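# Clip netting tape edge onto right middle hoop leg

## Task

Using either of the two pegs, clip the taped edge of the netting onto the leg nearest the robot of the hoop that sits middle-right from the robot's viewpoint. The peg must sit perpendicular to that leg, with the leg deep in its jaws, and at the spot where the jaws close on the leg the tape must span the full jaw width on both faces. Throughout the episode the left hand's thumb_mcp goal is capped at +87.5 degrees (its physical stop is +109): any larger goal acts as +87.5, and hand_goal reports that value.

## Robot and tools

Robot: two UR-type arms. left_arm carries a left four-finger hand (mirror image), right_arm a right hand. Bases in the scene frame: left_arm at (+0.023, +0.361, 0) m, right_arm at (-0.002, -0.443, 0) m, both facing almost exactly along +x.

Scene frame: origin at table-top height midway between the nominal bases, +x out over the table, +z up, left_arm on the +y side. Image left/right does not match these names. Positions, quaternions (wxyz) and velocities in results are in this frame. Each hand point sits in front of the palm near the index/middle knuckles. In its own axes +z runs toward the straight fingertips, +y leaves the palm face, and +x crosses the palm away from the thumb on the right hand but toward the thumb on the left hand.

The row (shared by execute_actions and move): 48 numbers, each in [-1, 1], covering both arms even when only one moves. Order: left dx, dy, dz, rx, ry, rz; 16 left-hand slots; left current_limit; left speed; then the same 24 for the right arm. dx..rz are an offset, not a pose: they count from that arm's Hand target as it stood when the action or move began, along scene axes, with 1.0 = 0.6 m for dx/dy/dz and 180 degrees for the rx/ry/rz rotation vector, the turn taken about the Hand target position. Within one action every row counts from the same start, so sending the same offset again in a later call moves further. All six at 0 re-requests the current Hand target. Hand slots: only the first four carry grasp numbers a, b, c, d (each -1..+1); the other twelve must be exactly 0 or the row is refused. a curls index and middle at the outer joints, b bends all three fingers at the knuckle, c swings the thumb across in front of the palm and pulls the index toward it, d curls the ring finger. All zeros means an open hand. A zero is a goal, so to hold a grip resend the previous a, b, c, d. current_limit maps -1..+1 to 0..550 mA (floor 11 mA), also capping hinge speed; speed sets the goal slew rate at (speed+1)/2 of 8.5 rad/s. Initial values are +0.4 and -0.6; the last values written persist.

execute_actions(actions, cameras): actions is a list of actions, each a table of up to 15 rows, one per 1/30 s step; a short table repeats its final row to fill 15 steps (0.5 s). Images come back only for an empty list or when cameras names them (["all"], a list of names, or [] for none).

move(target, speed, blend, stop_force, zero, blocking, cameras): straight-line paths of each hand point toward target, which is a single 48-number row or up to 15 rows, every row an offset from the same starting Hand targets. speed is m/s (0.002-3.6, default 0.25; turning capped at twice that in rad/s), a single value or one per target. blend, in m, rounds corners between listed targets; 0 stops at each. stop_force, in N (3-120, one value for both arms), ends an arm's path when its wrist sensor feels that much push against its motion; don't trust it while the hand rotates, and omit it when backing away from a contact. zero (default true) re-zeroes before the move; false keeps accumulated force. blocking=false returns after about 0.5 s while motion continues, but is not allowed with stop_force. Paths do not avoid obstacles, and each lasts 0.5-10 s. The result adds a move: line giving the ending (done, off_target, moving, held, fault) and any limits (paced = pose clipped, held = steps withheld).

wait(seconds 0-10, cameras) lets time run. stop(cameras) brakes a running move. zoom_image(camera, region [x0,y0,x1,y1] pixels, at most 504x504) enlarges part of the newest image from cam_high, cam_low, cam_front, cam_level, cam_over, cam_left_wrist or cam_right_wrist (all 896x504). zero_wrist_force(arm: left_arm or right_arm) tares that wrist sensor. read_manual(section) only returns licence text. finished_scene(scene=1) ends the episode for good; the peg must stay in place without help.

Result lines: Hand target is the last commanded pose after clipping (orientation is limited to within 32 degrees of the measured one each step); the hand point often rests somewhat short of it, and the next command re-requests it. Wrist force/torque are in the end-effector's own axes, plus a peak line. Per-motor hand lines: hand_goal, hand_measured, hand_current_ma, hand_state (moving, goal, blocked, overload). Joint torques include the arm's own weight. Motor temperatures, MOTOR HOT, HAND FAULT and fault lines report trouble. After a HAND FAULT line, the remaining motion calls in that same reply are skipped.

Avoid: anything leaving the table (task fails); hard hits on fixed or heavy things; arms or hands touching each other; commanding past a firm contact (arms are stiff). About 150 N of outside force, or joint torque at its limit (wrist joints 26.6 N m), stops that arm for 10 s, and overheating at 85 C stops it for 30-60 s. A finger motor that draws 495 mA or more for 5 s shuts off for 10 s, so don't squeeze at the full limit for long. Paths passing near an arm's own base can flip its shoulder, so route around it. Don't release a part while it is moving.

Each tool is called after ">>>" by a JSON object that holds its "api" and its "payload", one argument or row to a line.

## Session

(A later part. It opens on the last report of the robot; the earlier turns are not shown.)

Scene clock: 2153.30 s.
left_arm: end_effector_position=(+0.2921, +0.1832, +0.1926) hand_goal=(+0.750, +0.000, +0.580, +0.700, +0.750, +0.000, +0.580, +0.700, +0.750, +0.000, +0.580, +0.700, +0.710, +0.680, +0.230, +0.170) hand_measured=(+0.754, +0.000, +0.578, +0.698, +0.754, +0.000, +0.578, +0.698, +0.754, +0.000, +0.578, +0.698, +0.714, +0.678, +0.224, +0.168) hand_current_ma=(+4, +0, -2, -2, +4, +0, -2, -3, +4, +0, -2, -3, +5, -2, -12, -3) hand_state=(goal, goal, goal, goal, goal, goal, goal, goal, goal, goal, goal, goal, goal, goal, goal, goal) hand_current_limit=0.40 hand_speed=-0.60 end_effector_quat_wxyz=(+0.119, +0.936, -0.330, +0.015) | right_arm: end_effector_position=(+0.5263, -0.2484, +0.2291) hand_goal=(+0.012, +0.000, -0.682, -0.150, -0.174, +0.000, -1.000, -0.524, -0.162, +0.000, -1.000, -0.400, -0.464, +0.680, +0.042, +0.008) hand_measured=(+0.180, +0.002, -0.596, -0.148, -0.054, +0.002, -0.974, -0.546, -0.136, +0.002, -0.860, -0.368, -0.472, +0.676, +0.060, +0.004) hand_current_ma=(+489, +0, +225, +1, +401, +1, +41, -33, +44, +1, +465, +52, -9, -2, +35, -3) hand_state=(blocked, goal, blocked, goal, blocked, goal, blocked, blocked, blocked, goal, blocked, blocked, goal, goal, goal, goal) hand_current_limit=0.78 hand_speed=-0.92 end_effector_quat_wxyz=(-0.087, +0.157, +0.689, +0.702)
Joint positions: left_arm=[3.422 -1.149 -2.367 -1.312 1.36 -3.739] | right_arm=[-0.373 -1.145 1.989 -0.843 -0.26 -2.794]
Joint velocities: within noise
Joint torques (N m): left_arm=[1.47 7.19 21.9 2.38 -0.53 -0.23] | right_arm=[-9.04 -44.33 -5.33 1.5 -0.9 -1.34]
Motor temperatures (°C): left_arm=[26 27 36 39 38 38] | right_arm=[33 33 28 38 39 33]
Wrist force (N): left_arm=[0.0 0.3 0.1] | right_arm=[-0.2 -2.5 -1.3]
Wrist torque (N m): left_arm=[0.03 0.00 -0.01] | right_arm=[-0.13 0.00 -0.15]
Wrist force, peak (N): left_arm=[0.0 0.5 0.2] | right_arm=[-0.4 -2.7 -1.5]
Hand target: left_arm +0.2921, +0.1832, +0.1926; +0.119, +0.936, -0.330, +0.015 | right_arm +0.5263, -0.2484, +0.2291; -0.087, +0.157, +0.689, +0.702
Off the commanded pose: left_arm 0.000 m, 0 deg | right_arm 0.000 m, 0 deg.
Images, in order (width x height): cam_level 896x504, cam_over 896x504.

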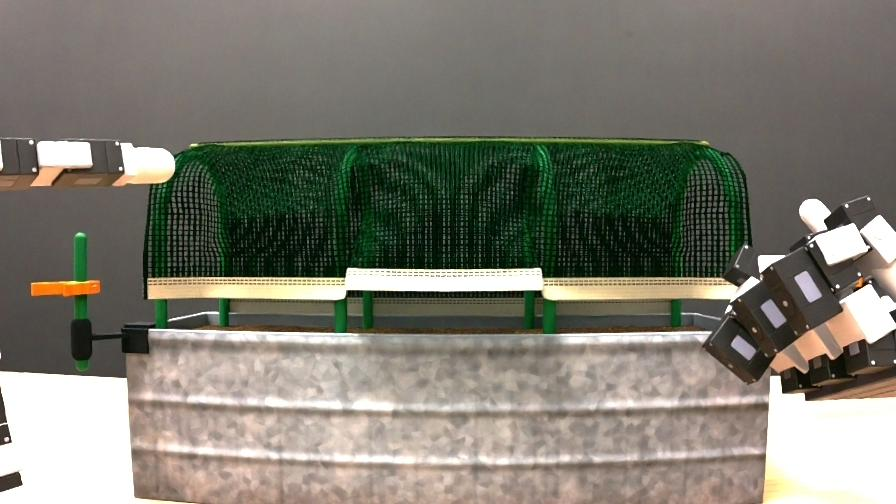

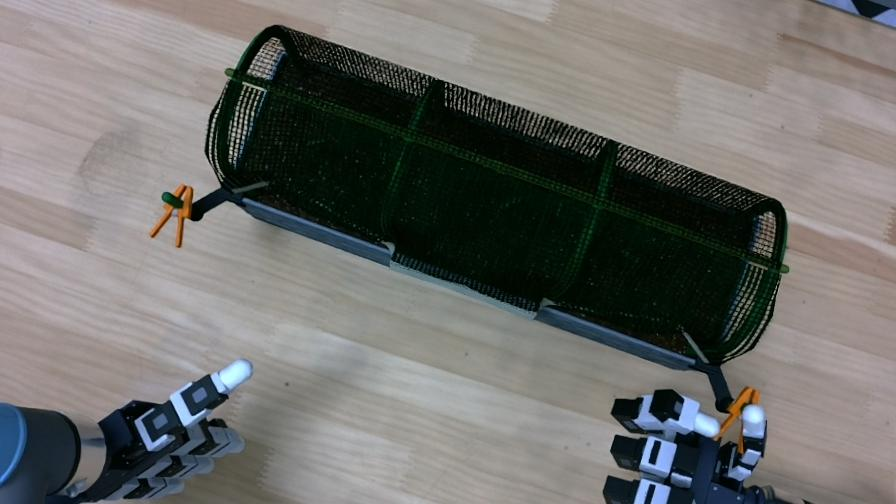

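>>> {"api": "move", "payload": {
  "target": [0,0,0,0,0,0, 0,0,0,0,0,0,0,0,0,0,0,0,0,0,0,0, 0.4,-0.6, 0,0,0,0,0,0, 0.9,0.1,0.75,0.3,0,0,0,0,0,0,0,0,0,0,0,0, 0.4,-0.92],
  "cameras": ["cam_over","cam_low"]
}}

>>> {"api": "zoom_image", "payload": {
  "camera": "cam_over",
  "region": [690, 360, 810, 480]
}}

Scene clock: 3032.73 s.
left_arm: end_effector_position=(+0.2921, +0.1832, +0.1926) hand_goal=(+0.750, +0.000, +0.580, +0.700, +0.750, +0.000, +0.580, +0.700, +0.750, +0.000, +0.580, +0.700, +0.710, +0.680, +0.230, +0.170) hand_measured=(+0.754, +0.000, +0.578, +0.698, +0.754, +0.000, +0.578, +0.698, +0.754, +0.000, +0.578, +0.698, +0.714, +0.678, +0.224, +0.168) hand_current_ma=(+4, +0, -2, -2, +4, +0, -2, -3, +4, +0, -2, -3, +5, -2, -12, -3) hand_state=(goal, goal, goal, goal, goal, goal, goal, goal, goal, goal, goal, goal, goal, goal, goal, goal) hand_current_limit=0.40 hand_speed=-0.60 end_effector_quat_wxyz=(+0.119, +0.936, -0.330, +0.015) | right_arm: end_effector_position=(+0.5263, -0.2484, +0.2291) hand_goal=(+0.472, +0.000, -0.642, -0.134, +0.410, +0.000, -0.880, -0.380, +0.742, +0.000, +0.100, +0.300, -0.474, +0.680, +0.042, -0.058) hand_measured=(+0.476, -0.002, -0.640, -0.134, +0.414, +0.002, -0.884, -0.384, +0.748, +0.002, +0.100, +0.298, -0.478, +0.676, +0.052, -0.056) hand_current_ma=(+3, -1, +1, +0, +3, +1, -4, -2, +6, +1, +0, -2, -2, -2, +16, +1) hand_state=(goal, goal, goal, goal, goal, goal, goal, goal, goal, goal, goal, goal, goal, goal, goal, goal) hand_current_limit=0.40 hand_speed=-0.92 end_effector_quat_wxyz=(-0.087, +0.157, +0.689, +0.702)
Joint positions: left_arm=[3.422 -1.149 -2.367 -1.312 1.36 -3.739] | right_arm=[-0.373 -1.145 1.989 -0.843 -0.26 -2.794]
Joint torques (N m): left_arm=[0.95 7.96 21.49 2.24 -0.52 -0.12] | right_arm=[-6.09 -42.42 -7.48 1.42 -1 -1.17]
Wrist force (N): left_arm=[-0.2 0.1 0.4] | right_arm=[0.3 -1.8 -1.2]
Wrist torque (N m): left_arm=[-0.02 0.03 -0.02] | right_arm=[-0.01 -0.02 -0.16]
Wrist force, peak (N): left_arm=[-0.1 0.5 0.1] | right_arm=[-2.1 -2.0 -1.9]
Hand target: left_arm +0.2921, +0.1832, +0.1926; +0.119, +0.936, -0.330, +0.015 | right_arm +0.5263, -0.2484, +0.2291; -0.087, +0.157, +0.689, +0.702
Off the commanded pose: left_arm 0.000 m, 0 deg | right_arm 0.000 m, 0 deg.
move: done
Images, in order (width x height): cam_low 896x504, cam_over 896x504.

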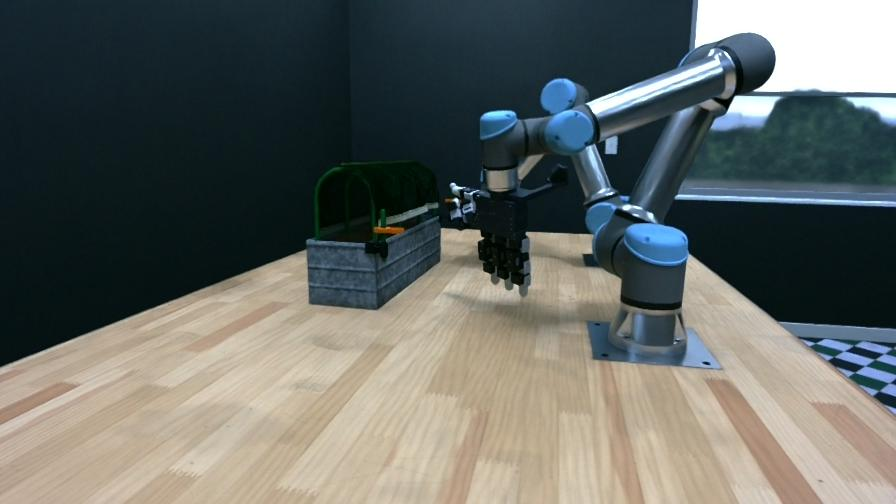

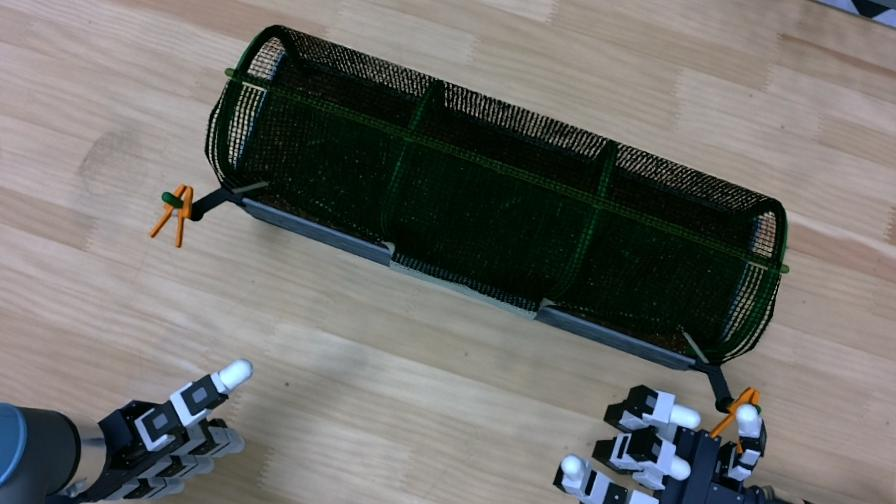

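Scaled by 4.200.

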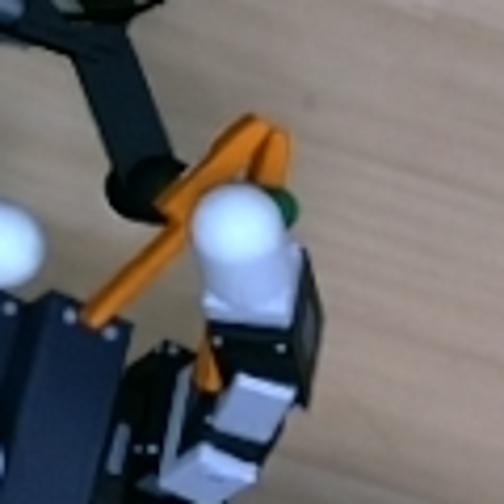

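>>> {"api": "move", "payload": {
  "target": [
    [0,0,0,0,0,0, 0,0,0,0,0,0,0,0,0,0,0,0,0,0,0,0, 0.4,-0.6, -0.1247,0.0125,0.0453,0,0,0, 0.9,0.1,0.75,0.3,0,0,0,0,0,0,0,0,0,0,0,0, 0.4,-0.92],
    [0,0,0,0,0,0, 0,0,0,0,0,0,0,0,0,0,0,0,0,0,0,0, 0.4,-0.6, -0.2438,-0.336,0.2182,-0.0099,0.383,-0.239, 0.9,0.1,0.75,0.3,0,0,0,0,0,0,0,0,0,0,0,0, 0.4,-0.92],
    [0,0,0,0,0,0, 0,0,0,0,0,0,0,0,0,0,0,0,0,0,0,0, 0.4,-0.6, -0.2438,-0.336,0.2182,-0.0198,0.766,-0.478, 0.9,0.1,0.75,0.3,0,0,0,0,0,0,0,0,0,0,0,0, 0.4,-0.92]
  ],
  "speed": [0.12,0.3,0.3],
  "blend": [0.03,0.03,0],
  "cameras": ["cam_over","cam_low"]
}}

Scene clock: 3070.07 s.
left_arm: end_effector_position=(+0.2921, +0.1832, +0.1926) hand_goal=(+0.750, +0.000, +0.580, +0.700, +0.750, +0.000, +0.580, +0.700, +0.750, +0.000, +0.580, +0.700, +0.710, +0.680, +0.230, +0.170) hand_measured=(+0.754, +0.000, +0.578, +0.698, +0.754, +0.000, +0.578, +0.698, +0.754, +0.000, +0.578, +0.698, +0.714, +0.678, +0.224, +0.168) hand_current_ma=(+4, +0, -2, -2, +4, +0, -2, -3, +4, +0, -2, -3, +5, -2, -12, -3) hand_state=(goal, goal, goal, goal, goal, goal, goal, goal, goal, goal, goal, goal, goal, goal, goal, goal) hand_current_limit=0.40 hand_speed=-0.60 end_effector_quat_wxyz=(+0.119, +0.936, -0.330, +0.015) | right_arm: end_effector_position=(+0.3800, -0.4500, +0.3601) hand_goal=(+0.472, +0.000, -0.642, -0.134, +0.410, +0.000, -0.880, -0.380, +0.742, +0.000, +0.100, +0.300, -0.474, +0.680, +0.042, -0.058) hand_measured=(+0.476, -0.002, -0.640, -0.134, +0.414, +0.002, -0.880, -0.382, +0.740, +0.002, +0.100, +0.298, -0.472, +0.682, +0.042, -0.056) hand_current_ma=(+2, +0, +1, +0, +3, +1, +0, -2, -1, +1, +0, -2, +1, +1, +0, +1) hand_state=(goal, goal, goal, goal, goal, goal, goal, goal, goal, goal, goal, goal, goal, goal, goal, goal) hand_current_limit=0.40 hand_speed=-0.92 end_effector_quat_wxyz=(-0.221, +0.975, -0.036, +0.006)
Joint positions: left_arm=[3.422 -1.149 -2.367 -1.312 1.36 -3.739] | right_arm=[-0.424 -1.821 1.704 -1.292 -1.154 1.198]
Joint torques (N m): left_arm=[1.33 7.24 20.8 2.35 -0.55 -0.14] | right_arm=[-11.43 -10.2 -20.61 -2.72 1.82 1.71]
Wrist force (N): left_arm=[0.2 0.1 0.2] | right_arm=[-0.1 -1.0 0.8]
Wrist torque (N m): left_arm=[0.00 -0.02 0.01] | right_arm=[-0.02 0.03 0.03]
Wrist force, peak (N): left_arm=[-0.4 0.3 0.3] | right_arm=[-2.5 -1.9 -1.1]
Hand target: left_arm +0.2921, +0.1832, +0.1926; +0.119, +0.936, -0.330, +0.015 | right_arm +0.3800, -0.4500, +0.3601; -0.221, +0.975, -0.036, +0.005
Off the commanded pose: left_arm 0.000 m, 0 deg | right_arm 0.000 m, 0 deg.
move: done
Images, in order (width x height): cam_low 896x504, cam_over 896x504.

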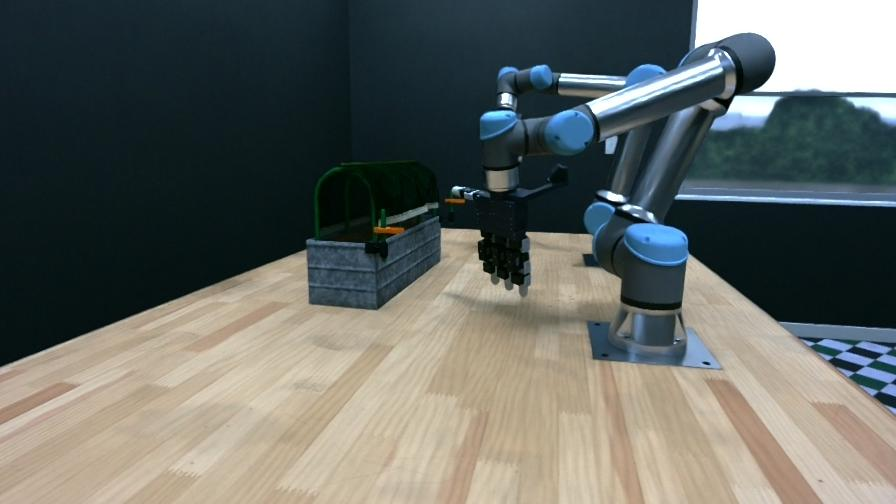

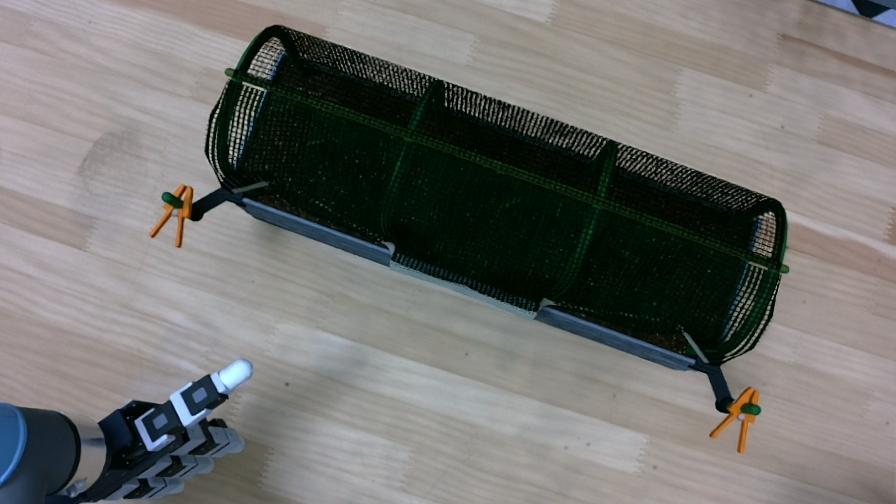

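>>> {"api": "zoom_image", "payload": {
  "camera": "cam_over",
  "region": [690, 370, 780, 460]
}}

>>> {"api": "execute_actions", "payload": {
  "actions": [],
  "cameras": ["cam_level","cam_right_wrist","cam_front"]
}}

>>> {"api": "zoom_image", "payload": {
  "camera": "cam_level",
  "region": [740, 220, 890, 380]
}}

Scaled by 5.600.

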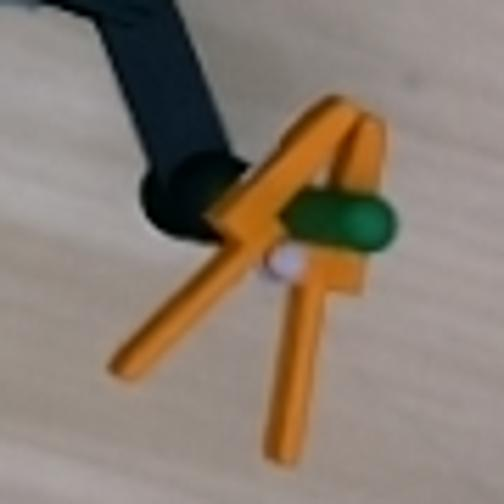

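Scene clock: 3078.93 s.
left_arm: end_effector_position=(+0.2921, +0.1832, +0.1926) hand_goal=(+0.750, +0.000, +0.580, +0.700, +0.750, +0.000, +0.580, +0.700, +0.750, +0.000, +0.580, +0.700, +0.710, +0.680, +0.230, +0.170) hand_measured=(+0.754, +0.000, +0.578, +0.698, +0.754, +0.000, +0.578, +0.698, +0.754, +0.000, +0.578, +0.698, +0.714, +0.678, +0.224, +0.168) hand_current_ma=(+4, +0, -2, -2, +4, +0, -2, -3, +4, +0, -2, -3, +5, -2, -12, -3) hand_state=(goal, goal, goal, goal, goal, goal, goal, goal, goal, goal, goal, goal, goal, goal, goal, goal) hand_current_limit=0.40 hand_speed=-0.60 end_effector_quat_wxyz=(+0.119, +0.936, -0.330, +0.015) | right_arm: end_effector_position=(+0.3800, -0.4500, +0.3601) hand_goal=(+0.472, +0.000, -0.642, -0.134, +0.410, +0.000, -0.880, -0.380, +0.742, +0.000, +0.100, +0.300, -0.474, +0.680, +0.042, -0.058) hand_measured=(+0.476, -0.002, -0.640, -0.134, +0.414, +0.002, -0.880, -0.382, +0.740, +0.002, +0.100, +0.298, -0.472, +0.682, +0.042, -0.056) hand_current_ma=(+2, +0, +1, +0, +3, +1, +0, -2, -1, +1, +0, -2, +1, +1, +0, +1) hand_state=(goal, goal, goal, goal, goal, goal, goal, goal, goal, goal, goal, goal, goal, goal, goal, goal) hand_current_limit=0.40 hand_speed=-0.92 end_effector_quat_wxyz=(-0.221, +0.975, -0.036, +0.005)
Joint positions: left_arm=[3.422 -1.149 -2.367 -1.312 1.36 -3.739] | right_arm=[-0.424 -1.821 1.704 -1.292 -1.154 1.198]
Joint velocities: within noise
Joint torques (N m): left_arm=[1.25 7.81 20.74 2.26 -0.55 -0.24] | right_arm=[-10.97 -3.65 -29.32 -0.64 -0.53 1.46]
Motor temperatures (°C): left_arm=[26 26 34 37 37 37] | right_arm=[31 32 28 37 38 32]
Wrist force (N): left_arm=[-0.1 0.2 0.3] | right_arm=[0.1 -1.2 0.7]
Wrist torque (N m): left_arm=[-0.01 0.01 -0.01] | right_arm=[-0.03 -0.01 0.04]
Wrist force, peak (N): left_arm=[0.0 0.4 0.3] | right_arm=[0.1 -1.5 0.9]
Hand target: left_arm +0.2921, +0.1832, +0.1926; +0.119, +0.936, -0.330, +0.015 | right_arm +0.3800, -0.4500, +0.3601; -0.221, +0.975, -0.036, +0.005
Off the commanded pose: left_arm 0.000 m, 0 deg | right_arm 0.000 m, 0 deg.
Images, in order (width x height): cam_front 896x504, cam_level 896x504, cam_right_wrist 896x504.

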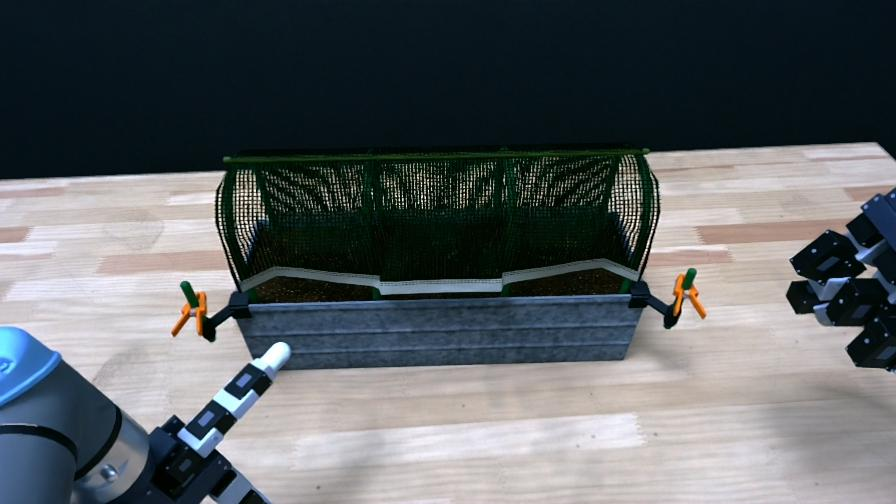

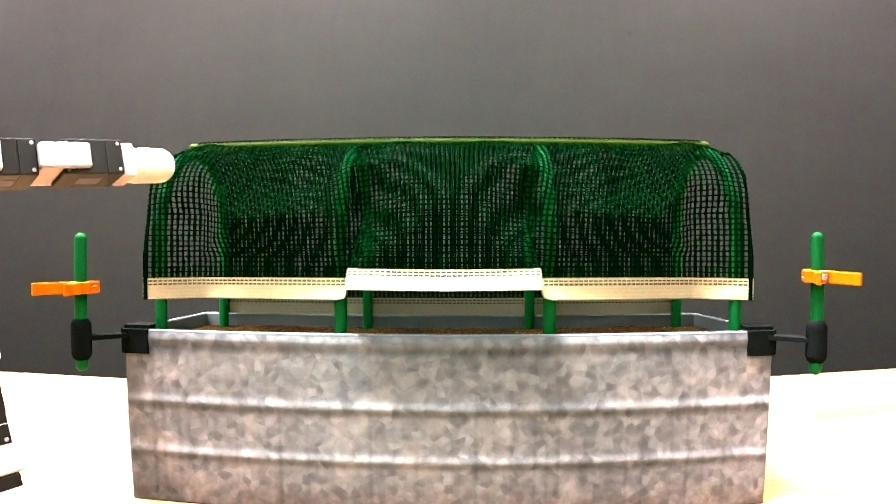

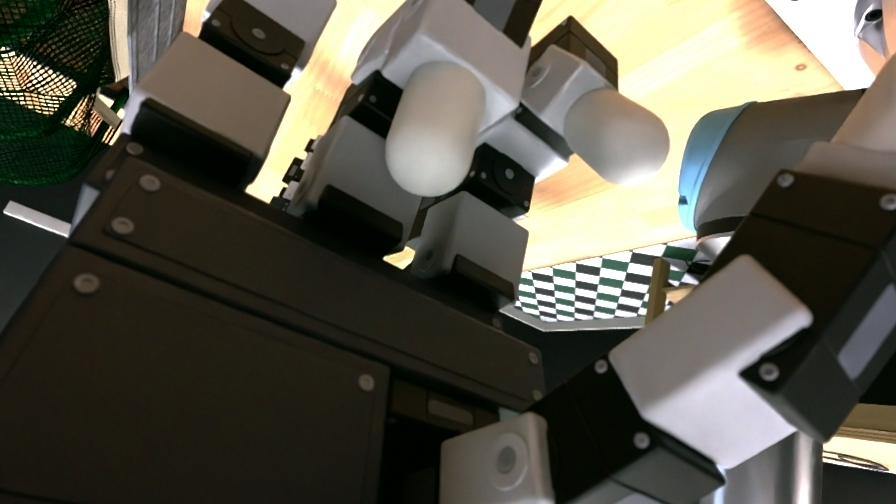

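Scaled by 3.150.

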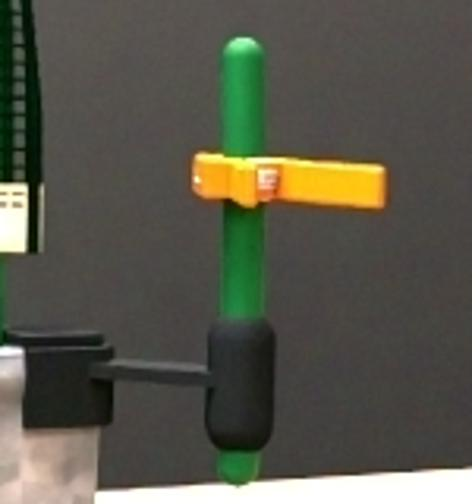

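>>> {"api": "execute_actions", "payload": {
  "actions": [],
  "cameras": ["cam_low","cam_over","cam_high"]
}}

>>> {"api": "zoom_image", "payload": {
  "camera": "cam_low",
  "region": [300, 150, 480, 310]
}}

>>> {"api": "zoom_image", "payload": {
  "camera": "cam_over",
  "region": [490, 260, 610, 370]
}}

Scene clock: 3118.43 s.
left_arm: end_effector_position=(+0.2921, +0.1832, +0.1926) hand_goal=(+0.750, +0.000, +0.580, +0.700, +0.750, +0.000, +0.580, +0.700, +0.750, +0.000, +0.580, +0.700, +0.710, +0.680, +0.230, +0.170) hand_measured=(+0.754, +0.000, +0.578, +0.698, +0.754, +0.000, +0.578, +0.698, +0.754, +0.000, +0.578, +0.698, +0.714, +0.678, +0.224, +0.168) hand_current_ma=(+4, +0, -2, -2, +4, +0, -2, -3, +4, +0, -2, -3, +5, -2, -12, -3) hand_state=(goal, goal, goal, goal, goal, goal, goal, goal, goal, goal, goal, goal, goal, goal, goal, goal) hand_current_limit=0.40 hand_speed=-0.60 end_effector_quat_wxyz=(+0.119, +0.936, -0.330, +0.015) | right_arm: end_effector_position=(+0.3800, -0.4500, +0.3601) hand_goal=(+0.472, +0.000, -0.642, -0.134, +0.410, +0.000, -0.880, -0.380, +0.742, +0.000, +0.100, +0.300, -0.474, +0.680, +0.042, -0.058) hand_measured=(+0.476, -0.002, -0.640, -0.134, +0.414, +0.002, -0.880, -0.382, +0.740, +0.002, +0.100, +0.298, -0.472, +0.682, +0.042, -0.056) hand_current_ma=(+2, +0, +1, +0, +3, +1, +0, -2, -1, +1, +0, -2, +1, +1, +0, +1) hand_state=(goal, goal, goal, goal, goal, goal, goal, goal, goal, goal, goal, goal, goal, goal, goal, goal) hand_current_limit=0.40 hand_speed=-0.92 end_effector_quat_wxyz=(-0.221, +0.975, -0.036, +0.005)
Joint positions: left_arm=[3.422 -1.149 -2.367 -1.312 1.36 -3.739] | right_arm=[-0.424 -1.821 1.704 -1.292 -1.154 1.198]
Joint velocities: within noise
Joint torques (N m): left_arm=[1.87 7.99 20.76 2.33 -0.56 -0.08] | right_arm=[-10.82 -3.28 -29.15 -0.64 -0.45 1.2]
Motor temperatures (°C): left_arm=[26 26 34 36 37 37] | right_arm=[31 32 28 37 38 32]
Wrist force (N): left_arm=[0.0 0.1 0.0] | right_arm=[0.1 -1.1 1.1]
Wrist torque (N m): left_arm=[0.01 0.00 0.00] | right_arm=[-0.06 -0.02 0.05]
Wrist force, peak (N): left_arm=[-0.2 0.5 0.2] | right_arm=[0.2 -1.4 1.1]
Hand target: left_arm +0.2921, +0.1832, +0.1926; +0.119, +0.936, -0.330, +0.015 | right_arm +0.3800, -0.4500, +0.3601; -0.221, +0.975, -0.036, +0.005
Off the commanded pose: left_arm 0.000 m, 0 deg | right_arm 0.000 m, 0 deg.
Images, in order (width x height): cam_high 896x504, cam_low 896x504, cam_over 896x504.

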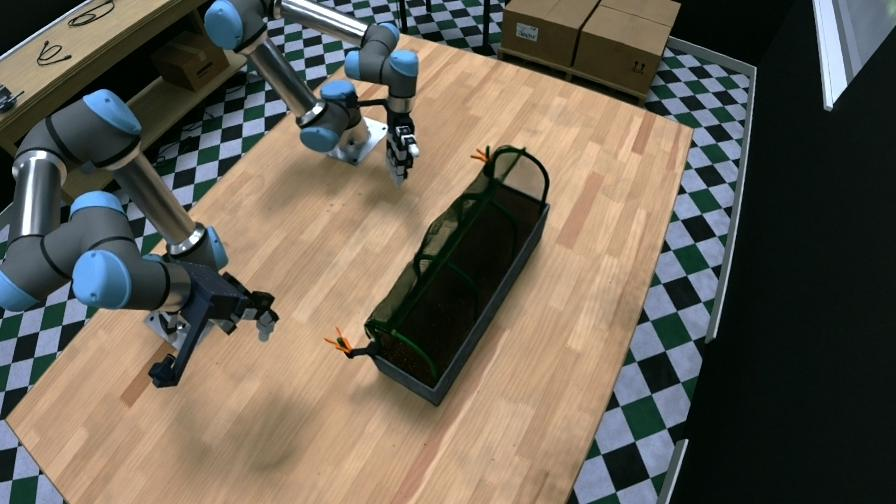

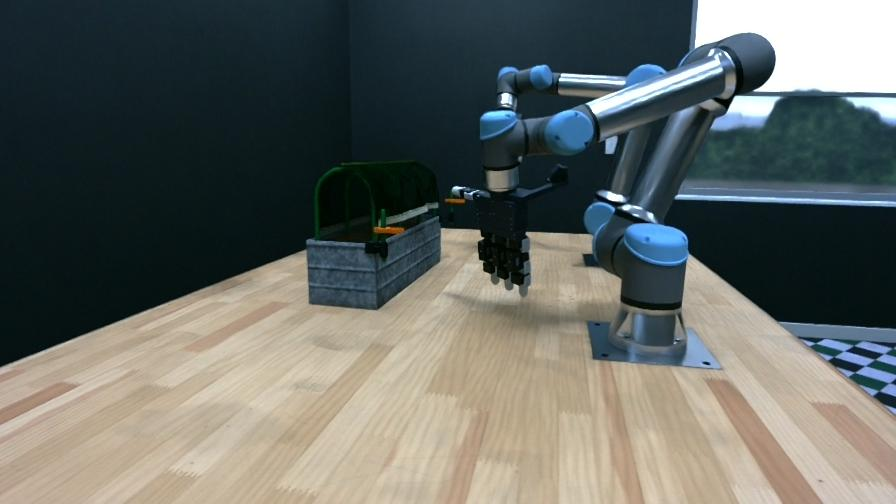

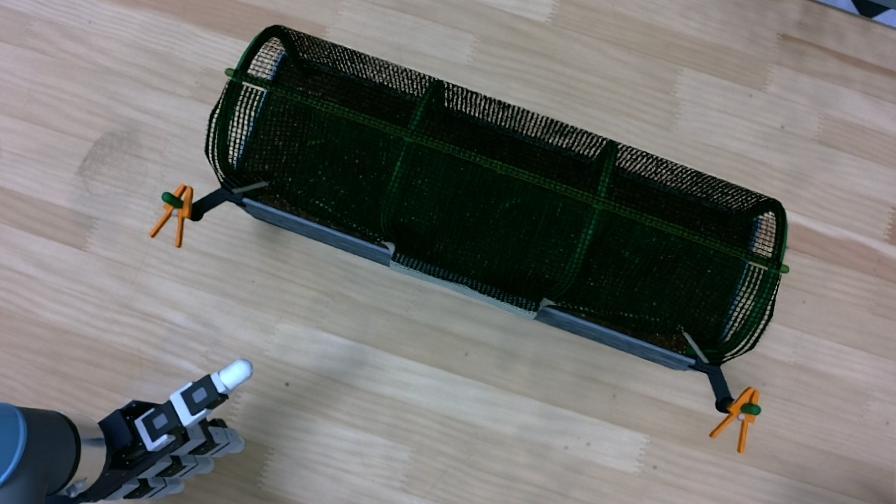

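Scaled by 2.800.

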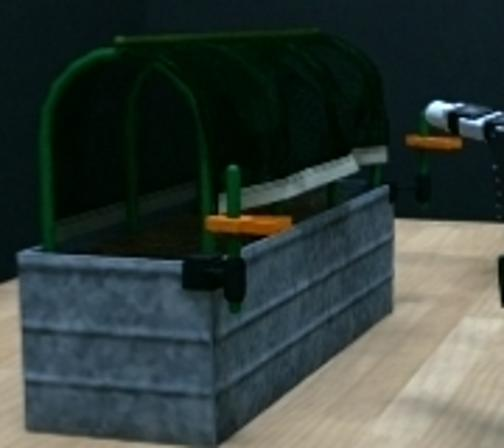

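Scaled by 4.200.

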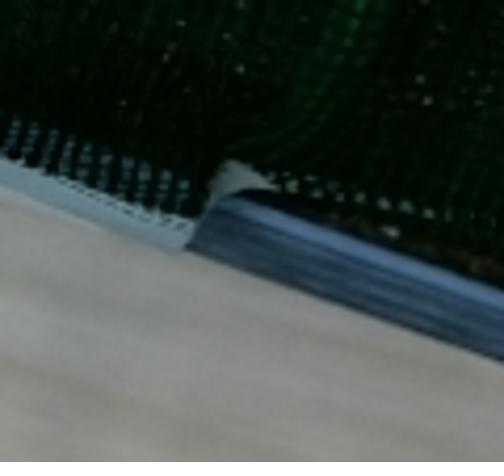

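>>> {"api": "zoom_image", "payload": {
  "camera": "cam_level",
  "region": [500, 240, 600, 340]
}}

>>> {"api": "zoom_image", "payload": {
  "camera": "cam_front",
  "region": [460, 250, 560, 320]
}}

This scene's latest camera images include none from cam_level. They are from: cam_high, cam_low, cam_over. cam_level's image comes with the result of a call that names it in "cameras".

This scene's latest camera images include none from cam_front. They are from: cam_high, cam_low, cam_over. cam_front's image comes with the result of a call that names it in "cameras".

>>> {"api": "execute_actions", "payload": {
  "actions": [],
  "cameras": ["cam_level","cam_front"]
}}

>>> {"api": "zoom_image", "payload": {
  "camera": "cam_level",
  "region": [500, 240, 600, 340]
}}

>>> {"api": "zoom_image", "payload": {
  "camera": "cam_front",
  "region": [460, 250, 560, 320]
}}

Scene clock: 3155.80 s.
left_arm: end_effector_position=(+0.2921, +0.1832, +0.1926) hand_goal=(+0.750, +0.000, +0.580, +0.700, +0.750, +0.000, +0.580, +0.700, +0.750, +0.000, +0.580, +0.700, +0.710, +0.680, +0.230, +0.170) hand_measured=(+0.754, +0.000, +0.578, +0.698, +0.754, +0.000, +0.578, +0.698, +0.754, +0.000, +0.578, +0.698, +0.714, +0.678, +0.224, +0.168) hand_current_ma=(+4, +0, -2, -2, +4, +0, -2, -3, +4, +0, -2, -3, +5, -2, -12, -3) hand_state=(goal, goal, goal, goal, goal, goal, goal, goal, goal, goal, goal, goal, goal, goal, goal, goal) hand_current_limit=0.40 hand_speed=-0.60 end_effector_quat_wxyz=(+0.119, +0.936, -0.330, +0.015) | right_arm: end_effector_position=(+0.3800, -0.4500, +0.3601) hand_goal=(+0.472, +0.000, -0.642, -0.134, +0.410, +0.000, -0.880, -0.380, +0.742, +0.000, +0.100, +0.300, -0.474, +0.680, +0.042, -0.058) hand_measured=(+0.476, -0.002, -0.640, -0.134, +0.414, +0.002, -0.880, -0.382, +0.740, +0.002, +0.100, +0.298, -0.472, +0.682, +0.042, -0.056) hand_current_ma=(+2, +0, +1, +0, +3, +1, +0, -2, -1, +1, +0, -2, +1, +1, +0, +1) hand_state=(goal, goal, goal, goal, goal, goal, goal, goal, goal, goal, goal, goal, goal, goal, goal, goal) hand_current_limit=0.40 hand_speed=-0.92 end_effector_quat_wxyz=(-0.221, +0.975, -0.036, +0.005)
Joint positions: left_arm=[3.422 -1.149 -2.367 -1.312 1.36 -3.739] | right_arm=[-0.424 -1.821 1.704 -1.292 -1.154 1.198]
Joint velocities: within noise
Joint torques (N m): left_arm=[0.97 8.3 20.59 2.4 -0.58 -0.23] | right_arm=[-9.18 -3.48 -29.49 -0.65 -0.63 1.09]
Motor temperatures (°C): left_arm=[26 26 34 36 37 37] | right_arm=[31 32 28 37 37 31]
Wrist force (N): left_arm=[0.1 0.3 0.3] | right_arm=[0.1 -1.2 0.8]
Wrist torque (N m): left_arm=[0.02 -0.01 0.00] | right_arm=[-0.03 -0.01 0.05]
Wrist force, peak (N): left_arm=[-0.1 0.1 0.5] | right_arm=[0.2 -1.6 0.7]
Hand target: left_arm +0.2921, +0.1832, +0.1926; +0.119, +0.936, -0.330, +0.015 | right_arm +0.3800, -0.4500, +0.3601; -0.221, +0.975, -0.036, +0.005
Off the commanded pose: left_arm 0.000 m, 0 deg | right_arm 0.000 m, 0 deg.
Images, in order (width x height): cam_front 896x504, cam_level 896x504.

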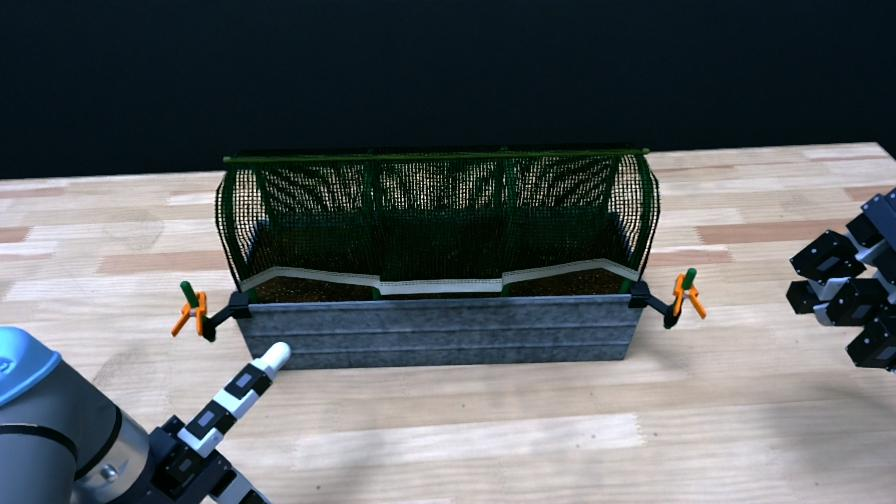

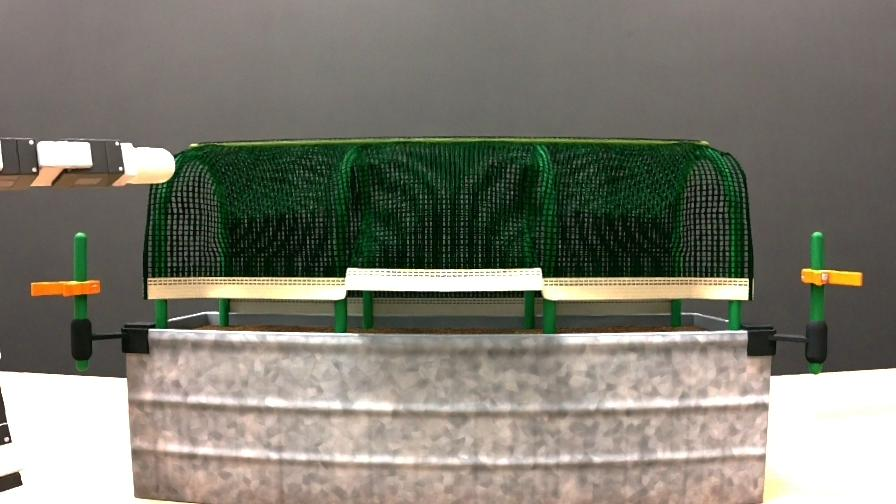

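Scaled by 5.040.

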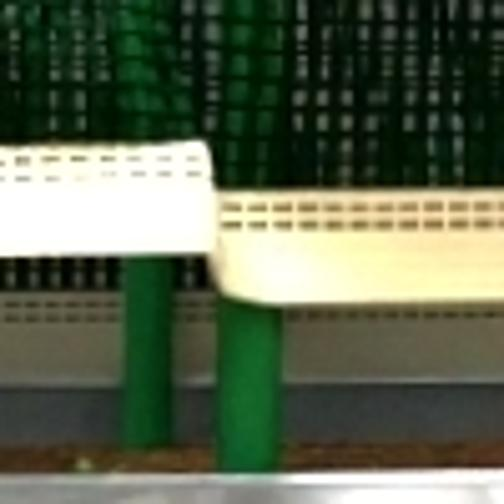

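Scaled by 5.040.

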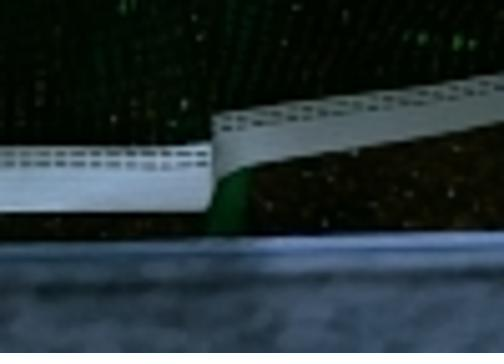

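>>> {"api": "move", "payload": {
  "target": [
    [0,0,0,0,0,0, 0,0,0,0,0,0,0,0,0,0,0,0,0,0,0,0, 0.4,-0.6, 0.0333,0.15,-0.05,0.0145,-0.413,0.1924, 0.9,0.1,0.85,1,0,0,0,0,0,0,0,0,0,0,0,0, 0.4,-0.75],
    [0,0,0,0,0,0, 0,0,0,0,0,0,0,0,0,0,0,0,0,0,0,0, 0.4,-0.6, 0.0988,0.3222,-0.1512,0.0289,-0.826,0.3847, 0.9,0.1,0.85,1,0,0,0,0,0,0,0,0,0,0,0,0, 0.4,-0.75]
  ],
  "speed": 0.3,
  "blend": [0.04,0],
  "cameras": ["cam_over","cam_level","cam_right_wrist"]
}}

Scene clock: 3346.83 s.
left_arm: end_effector_position=(+0.2921, +0.1832, +0.1926) hand_goal=(+0.750, +0.000, +0.580, +0.700, +0.750, +0.000, +0.580, +0.700, +0.750, +0.000, +0.580, +0.700, +0.710, +0.680, +0.230, +0.170) hand_measured=(+0.754, +0.000, +0.578, +0.698, +0.754, +0.000, +0.578, +0.698, +0.754, +0.000, +0.578, +0.698, +0.714, +0.678, +0.224, +0.168) hand_current_ma=(+4, +0, -2, -2, +4, +0, -2, -3, +4, +0, -2, -3, +5, -2, -12, -3) hand_state=(goal, goal, goal, goal, goal, goal, goal, goal, goal, goal, goal, goal, goal, goal, goal, goal) hand_current_limit=0.40 hand_speed=-0.60 end_effector_quat_wxyz=(+0.119, +0.936, -0.330, +0.015) | right_arm: end_effector_position=(+0.4393, -0.2566, +0.2693) hand_goal=(+0.508, +0.000, -0.768, -0.134, +0.550, +0.000, -0.880, -0.350, +0.452, +0.000, -1.000, -0.470, -0.644, +0.680, +0.018, -0.072) hand_measured=(+0.510, -0.002, -0.766, -0.134, +0.554, +0.002, -0.880, -0.352, +0.454, +0.002, -0.998, -0.468, -0.638, +0.682, +0.018, -0.070) hand_current_ma=(+2, +0, +1, +0, +2, +1, +0, -2, +2, +1, +0, +1, +4, +1, +0, +1) hand_state=(goal, goal, goal, goal, goal, goal, goal, goal, goal, goal, goal, goal, goal, goal, goal, goal) hand_current_limit=0.40 hand_speed=-0.75 end_effector_quat_wxyz=(-0.096, +0.138, +0.600, +0.782)
Joint positions: left_arm=[3.422 -1.149 -2.367 -1.312 1.36 -3.739] | right_arm=[-0.416 -1.113 2.083 -0.269 -0.383 -3.458]
Joint torques (N m): left_arm=[1.36 8.38 20.26 2.28 -0.45 -0.27] | right_arm=[-5.68 -29.2 -10.67 0.37 -0.25 -0.73]
Wrist force (N): left_arm=[-0.2 0.1 0.0] | right_arm=[-0.5 -1.6 -0.3]
Wrist torque (N m): left_arm=[0.01 0.03 -0.02] | right_arm=[0.00 0.10 -0.26]
Wrist force, peak (N): left_arm=[-0.1 0.4 0.3] | right_arm=[-1.7 -2.5 0.4]
Hand target: left_arm +0.2921, +0.1832, +0.1926; +0.119, +0.936, -0.330, +0.015 | right_arm +0.4393, -0.2567, +0.2693; -0.095, +0.138, +0.600, +0.782
Off the commanded pose: left_arm 0.000 m, 0 deg | right_arm 0.000 m, 0 deg.
move: done
Images, in order (width x height): cam_level 896x504, cam_over 896x504, cam_right_wrist 896x504.

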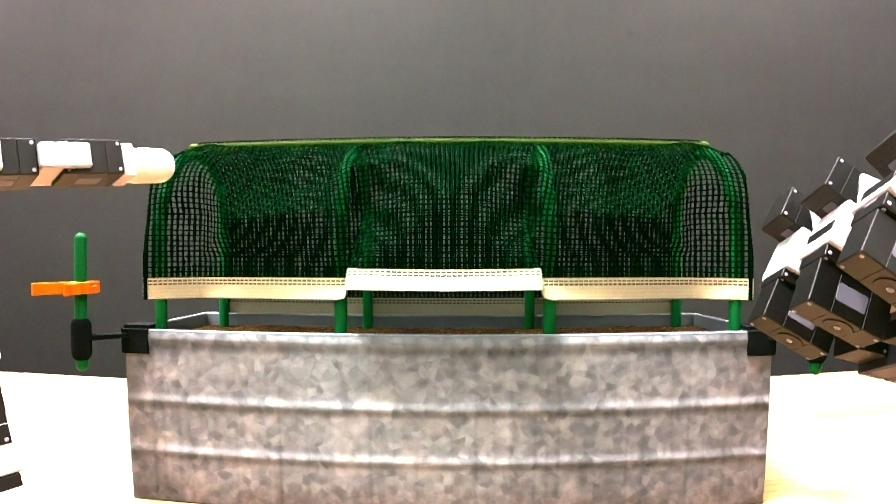

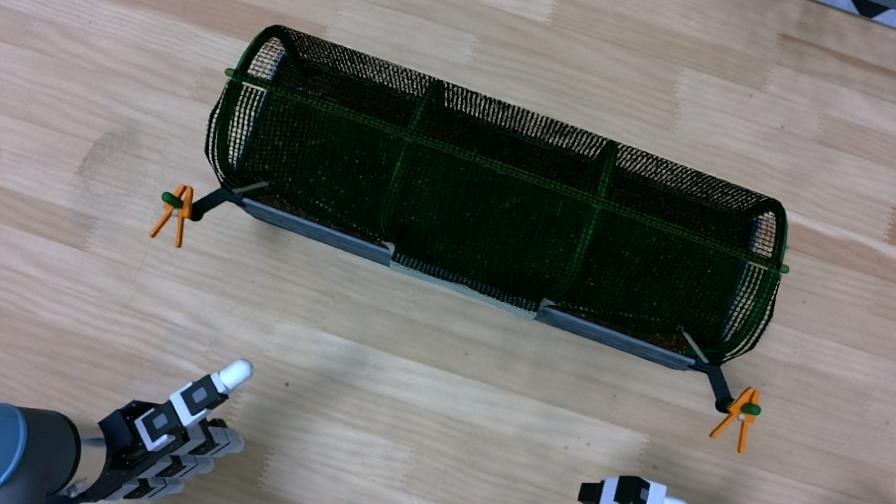

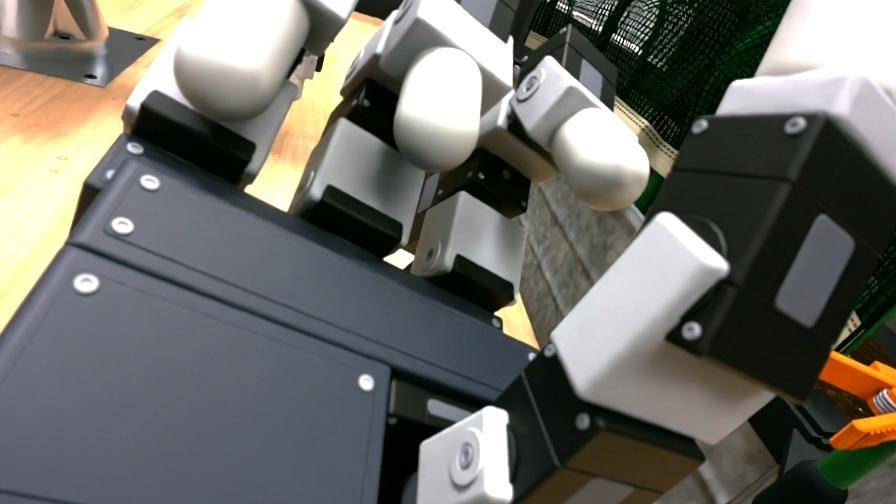

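>>> {"api": "move", "payload": {
  "target": [0,0,0,0,0,0, 0,0,0,0,0,0,0,0,0,0,0,0,0,0,0,0, 0.4,-0.6, 0.0786,-0.0013,-0.0277,0,0,0, 0.9,0.1,0.85,1,0,0,0,0,0,0,0,0,0,0,0,0, 0.4,-0.75],
  "speed": 0.1,
  "cameras": ["cam_over","cam_level","cam_right_wrist"]
}}

>>> {"api": "zoom_image", "payload": {
  "camera": "cam_over",
  "region": [680, 370, 800, 490]
}}

Scene clock: 3357.27 s.
left_arm: end_effector_position=(+0.2921, +0.1832, +0.1926) hand_goal=(+0.750, +0.000, +0.580, +0.700, +0.750, +0.000, +0.580, +0.700, +0.750, +0.000, +0.580, +0.700, +0.710, +0.680, +0.230, +0.170) hand_measured=(+0.754, +0.000, +0.578, +0.698, +0.754, +0.000, +0.578, +0.698, +0.754, +0.000, +0.578, +0.698, +0.714, +0.678, +0.224, +0.168) hand_current_ma=(+4, +0, -2, -2, +4, +0, -2, -3, +4, +0, -2, -3, +5, -2, -12, -3) hand_state=(goal, goal, goal, goal, goal, goal, goal, goal, goal, goal, goal, goal, goal, goal, goal, goal) hand_current_limit=0.40 hand_speed=-0.60 end_effector_quat_wxyz=(+0.119, +0.936, -0.330, +0.015) | right_arm: end_effector_position=(+0.4864, -0.2574, +0.2527) hand_goal=(+0.508, +0.000, -0.768, -0.134, +0.550, +0.000, -0.880, -0.350, +0.452, +0.000, -1.000, -0.470, -0.644, +0.680, +0.018, -0.072) hand_measured=(+0.510, -0.002, -0.766, -0.134, +0.554, +0.002, -0.880, -0.352, +0.454, +0.002, -0.998, -0.468, -0.638, +0.682, +0.018, -0.070) hand_current_ma=(+2, +0, +1, +0, +3, +1, +0, -2, +2, +1, +0, +1, +4, +1, +0, +1) hand_state=(goal, goal, goal, goal, goal, goal, goal, goal, goal, goal, goal, goal, goal, goal, goal, goal) hand_current_limit=0.40 hand_speed=-0.75 end_effector_quat_wxyz=(-0.096, +0.138, +0.600, +0.782)
Joint positions: left_arm=[3.422 -1.149 -2.367 -1.312 1.36 -3.739] | right_arm=[-0.37 -0.982 1.928 -0.165 -0.35 -3.544]
Joint torques (N m): left_arm=[1.24 8.08 20.92 2.34 -0.57 -0.25] | right_arm=[-10.62 -38.25 -12.68 0.74 -2.82 1.63]
Wrist force (N): left_arm=[0.0 0.1 0.0] | right_arm=[-0.7 -2.1 0.0]
Wrist torque (N m): left_arm=[0.01 0.00 0.00] | right_arm=[-0.09 0.10 -0.12]
Wrist force, peak (N): left_arm=[-0.2 0.5 0.3] | right_arm=[-1.9 -2.1 -0.5]
Hand target: left_arm +0.2921, +0.1832, +0.1926; +0.119, +0.936, -0.330, +0.015 | right_arm +0.4864, -0.2575, +0.2527; -0.095, +0.138, +0.600, +0.782
Off the commanded pose: left_arm 0.000 m, 0 deg | right_arm 0.000 m, 0 deg.
move: done
Images, in order (width x height): cam_level 896x504, cam_over 896x504, cam_right_wrist 896x504.

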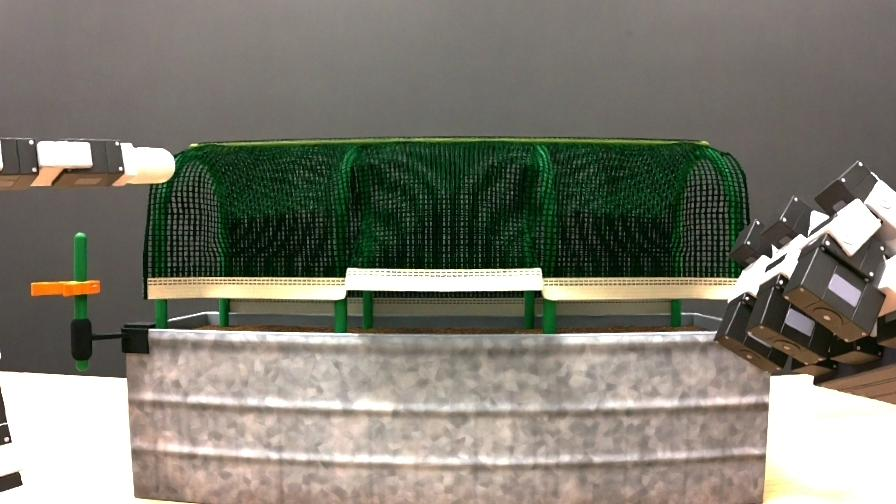

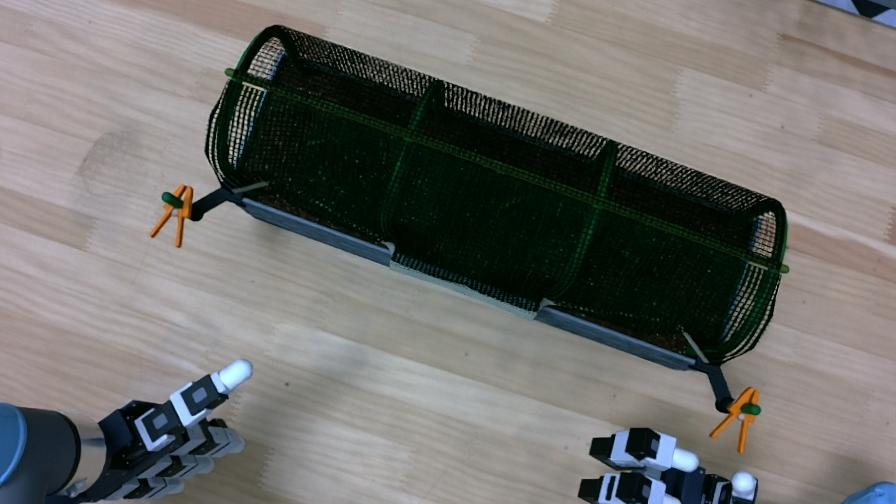

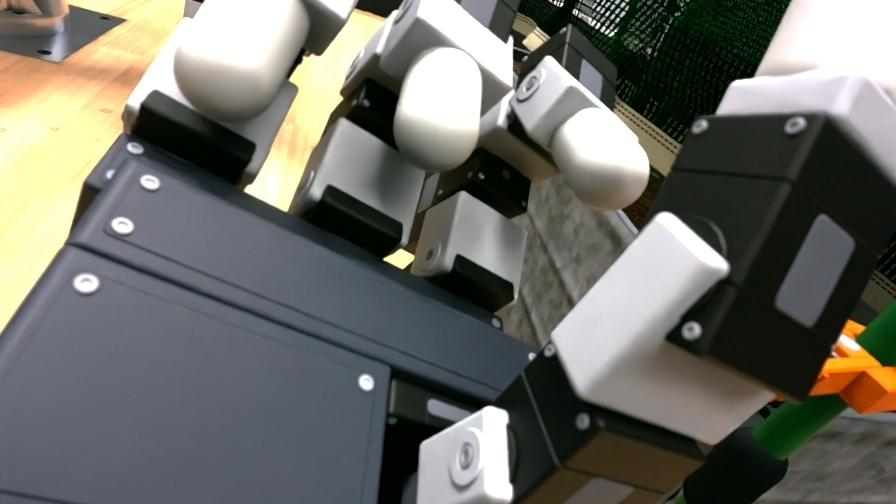

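Scaled by 4.200.

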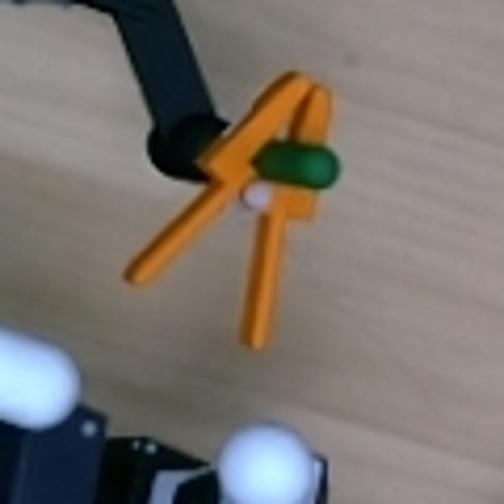

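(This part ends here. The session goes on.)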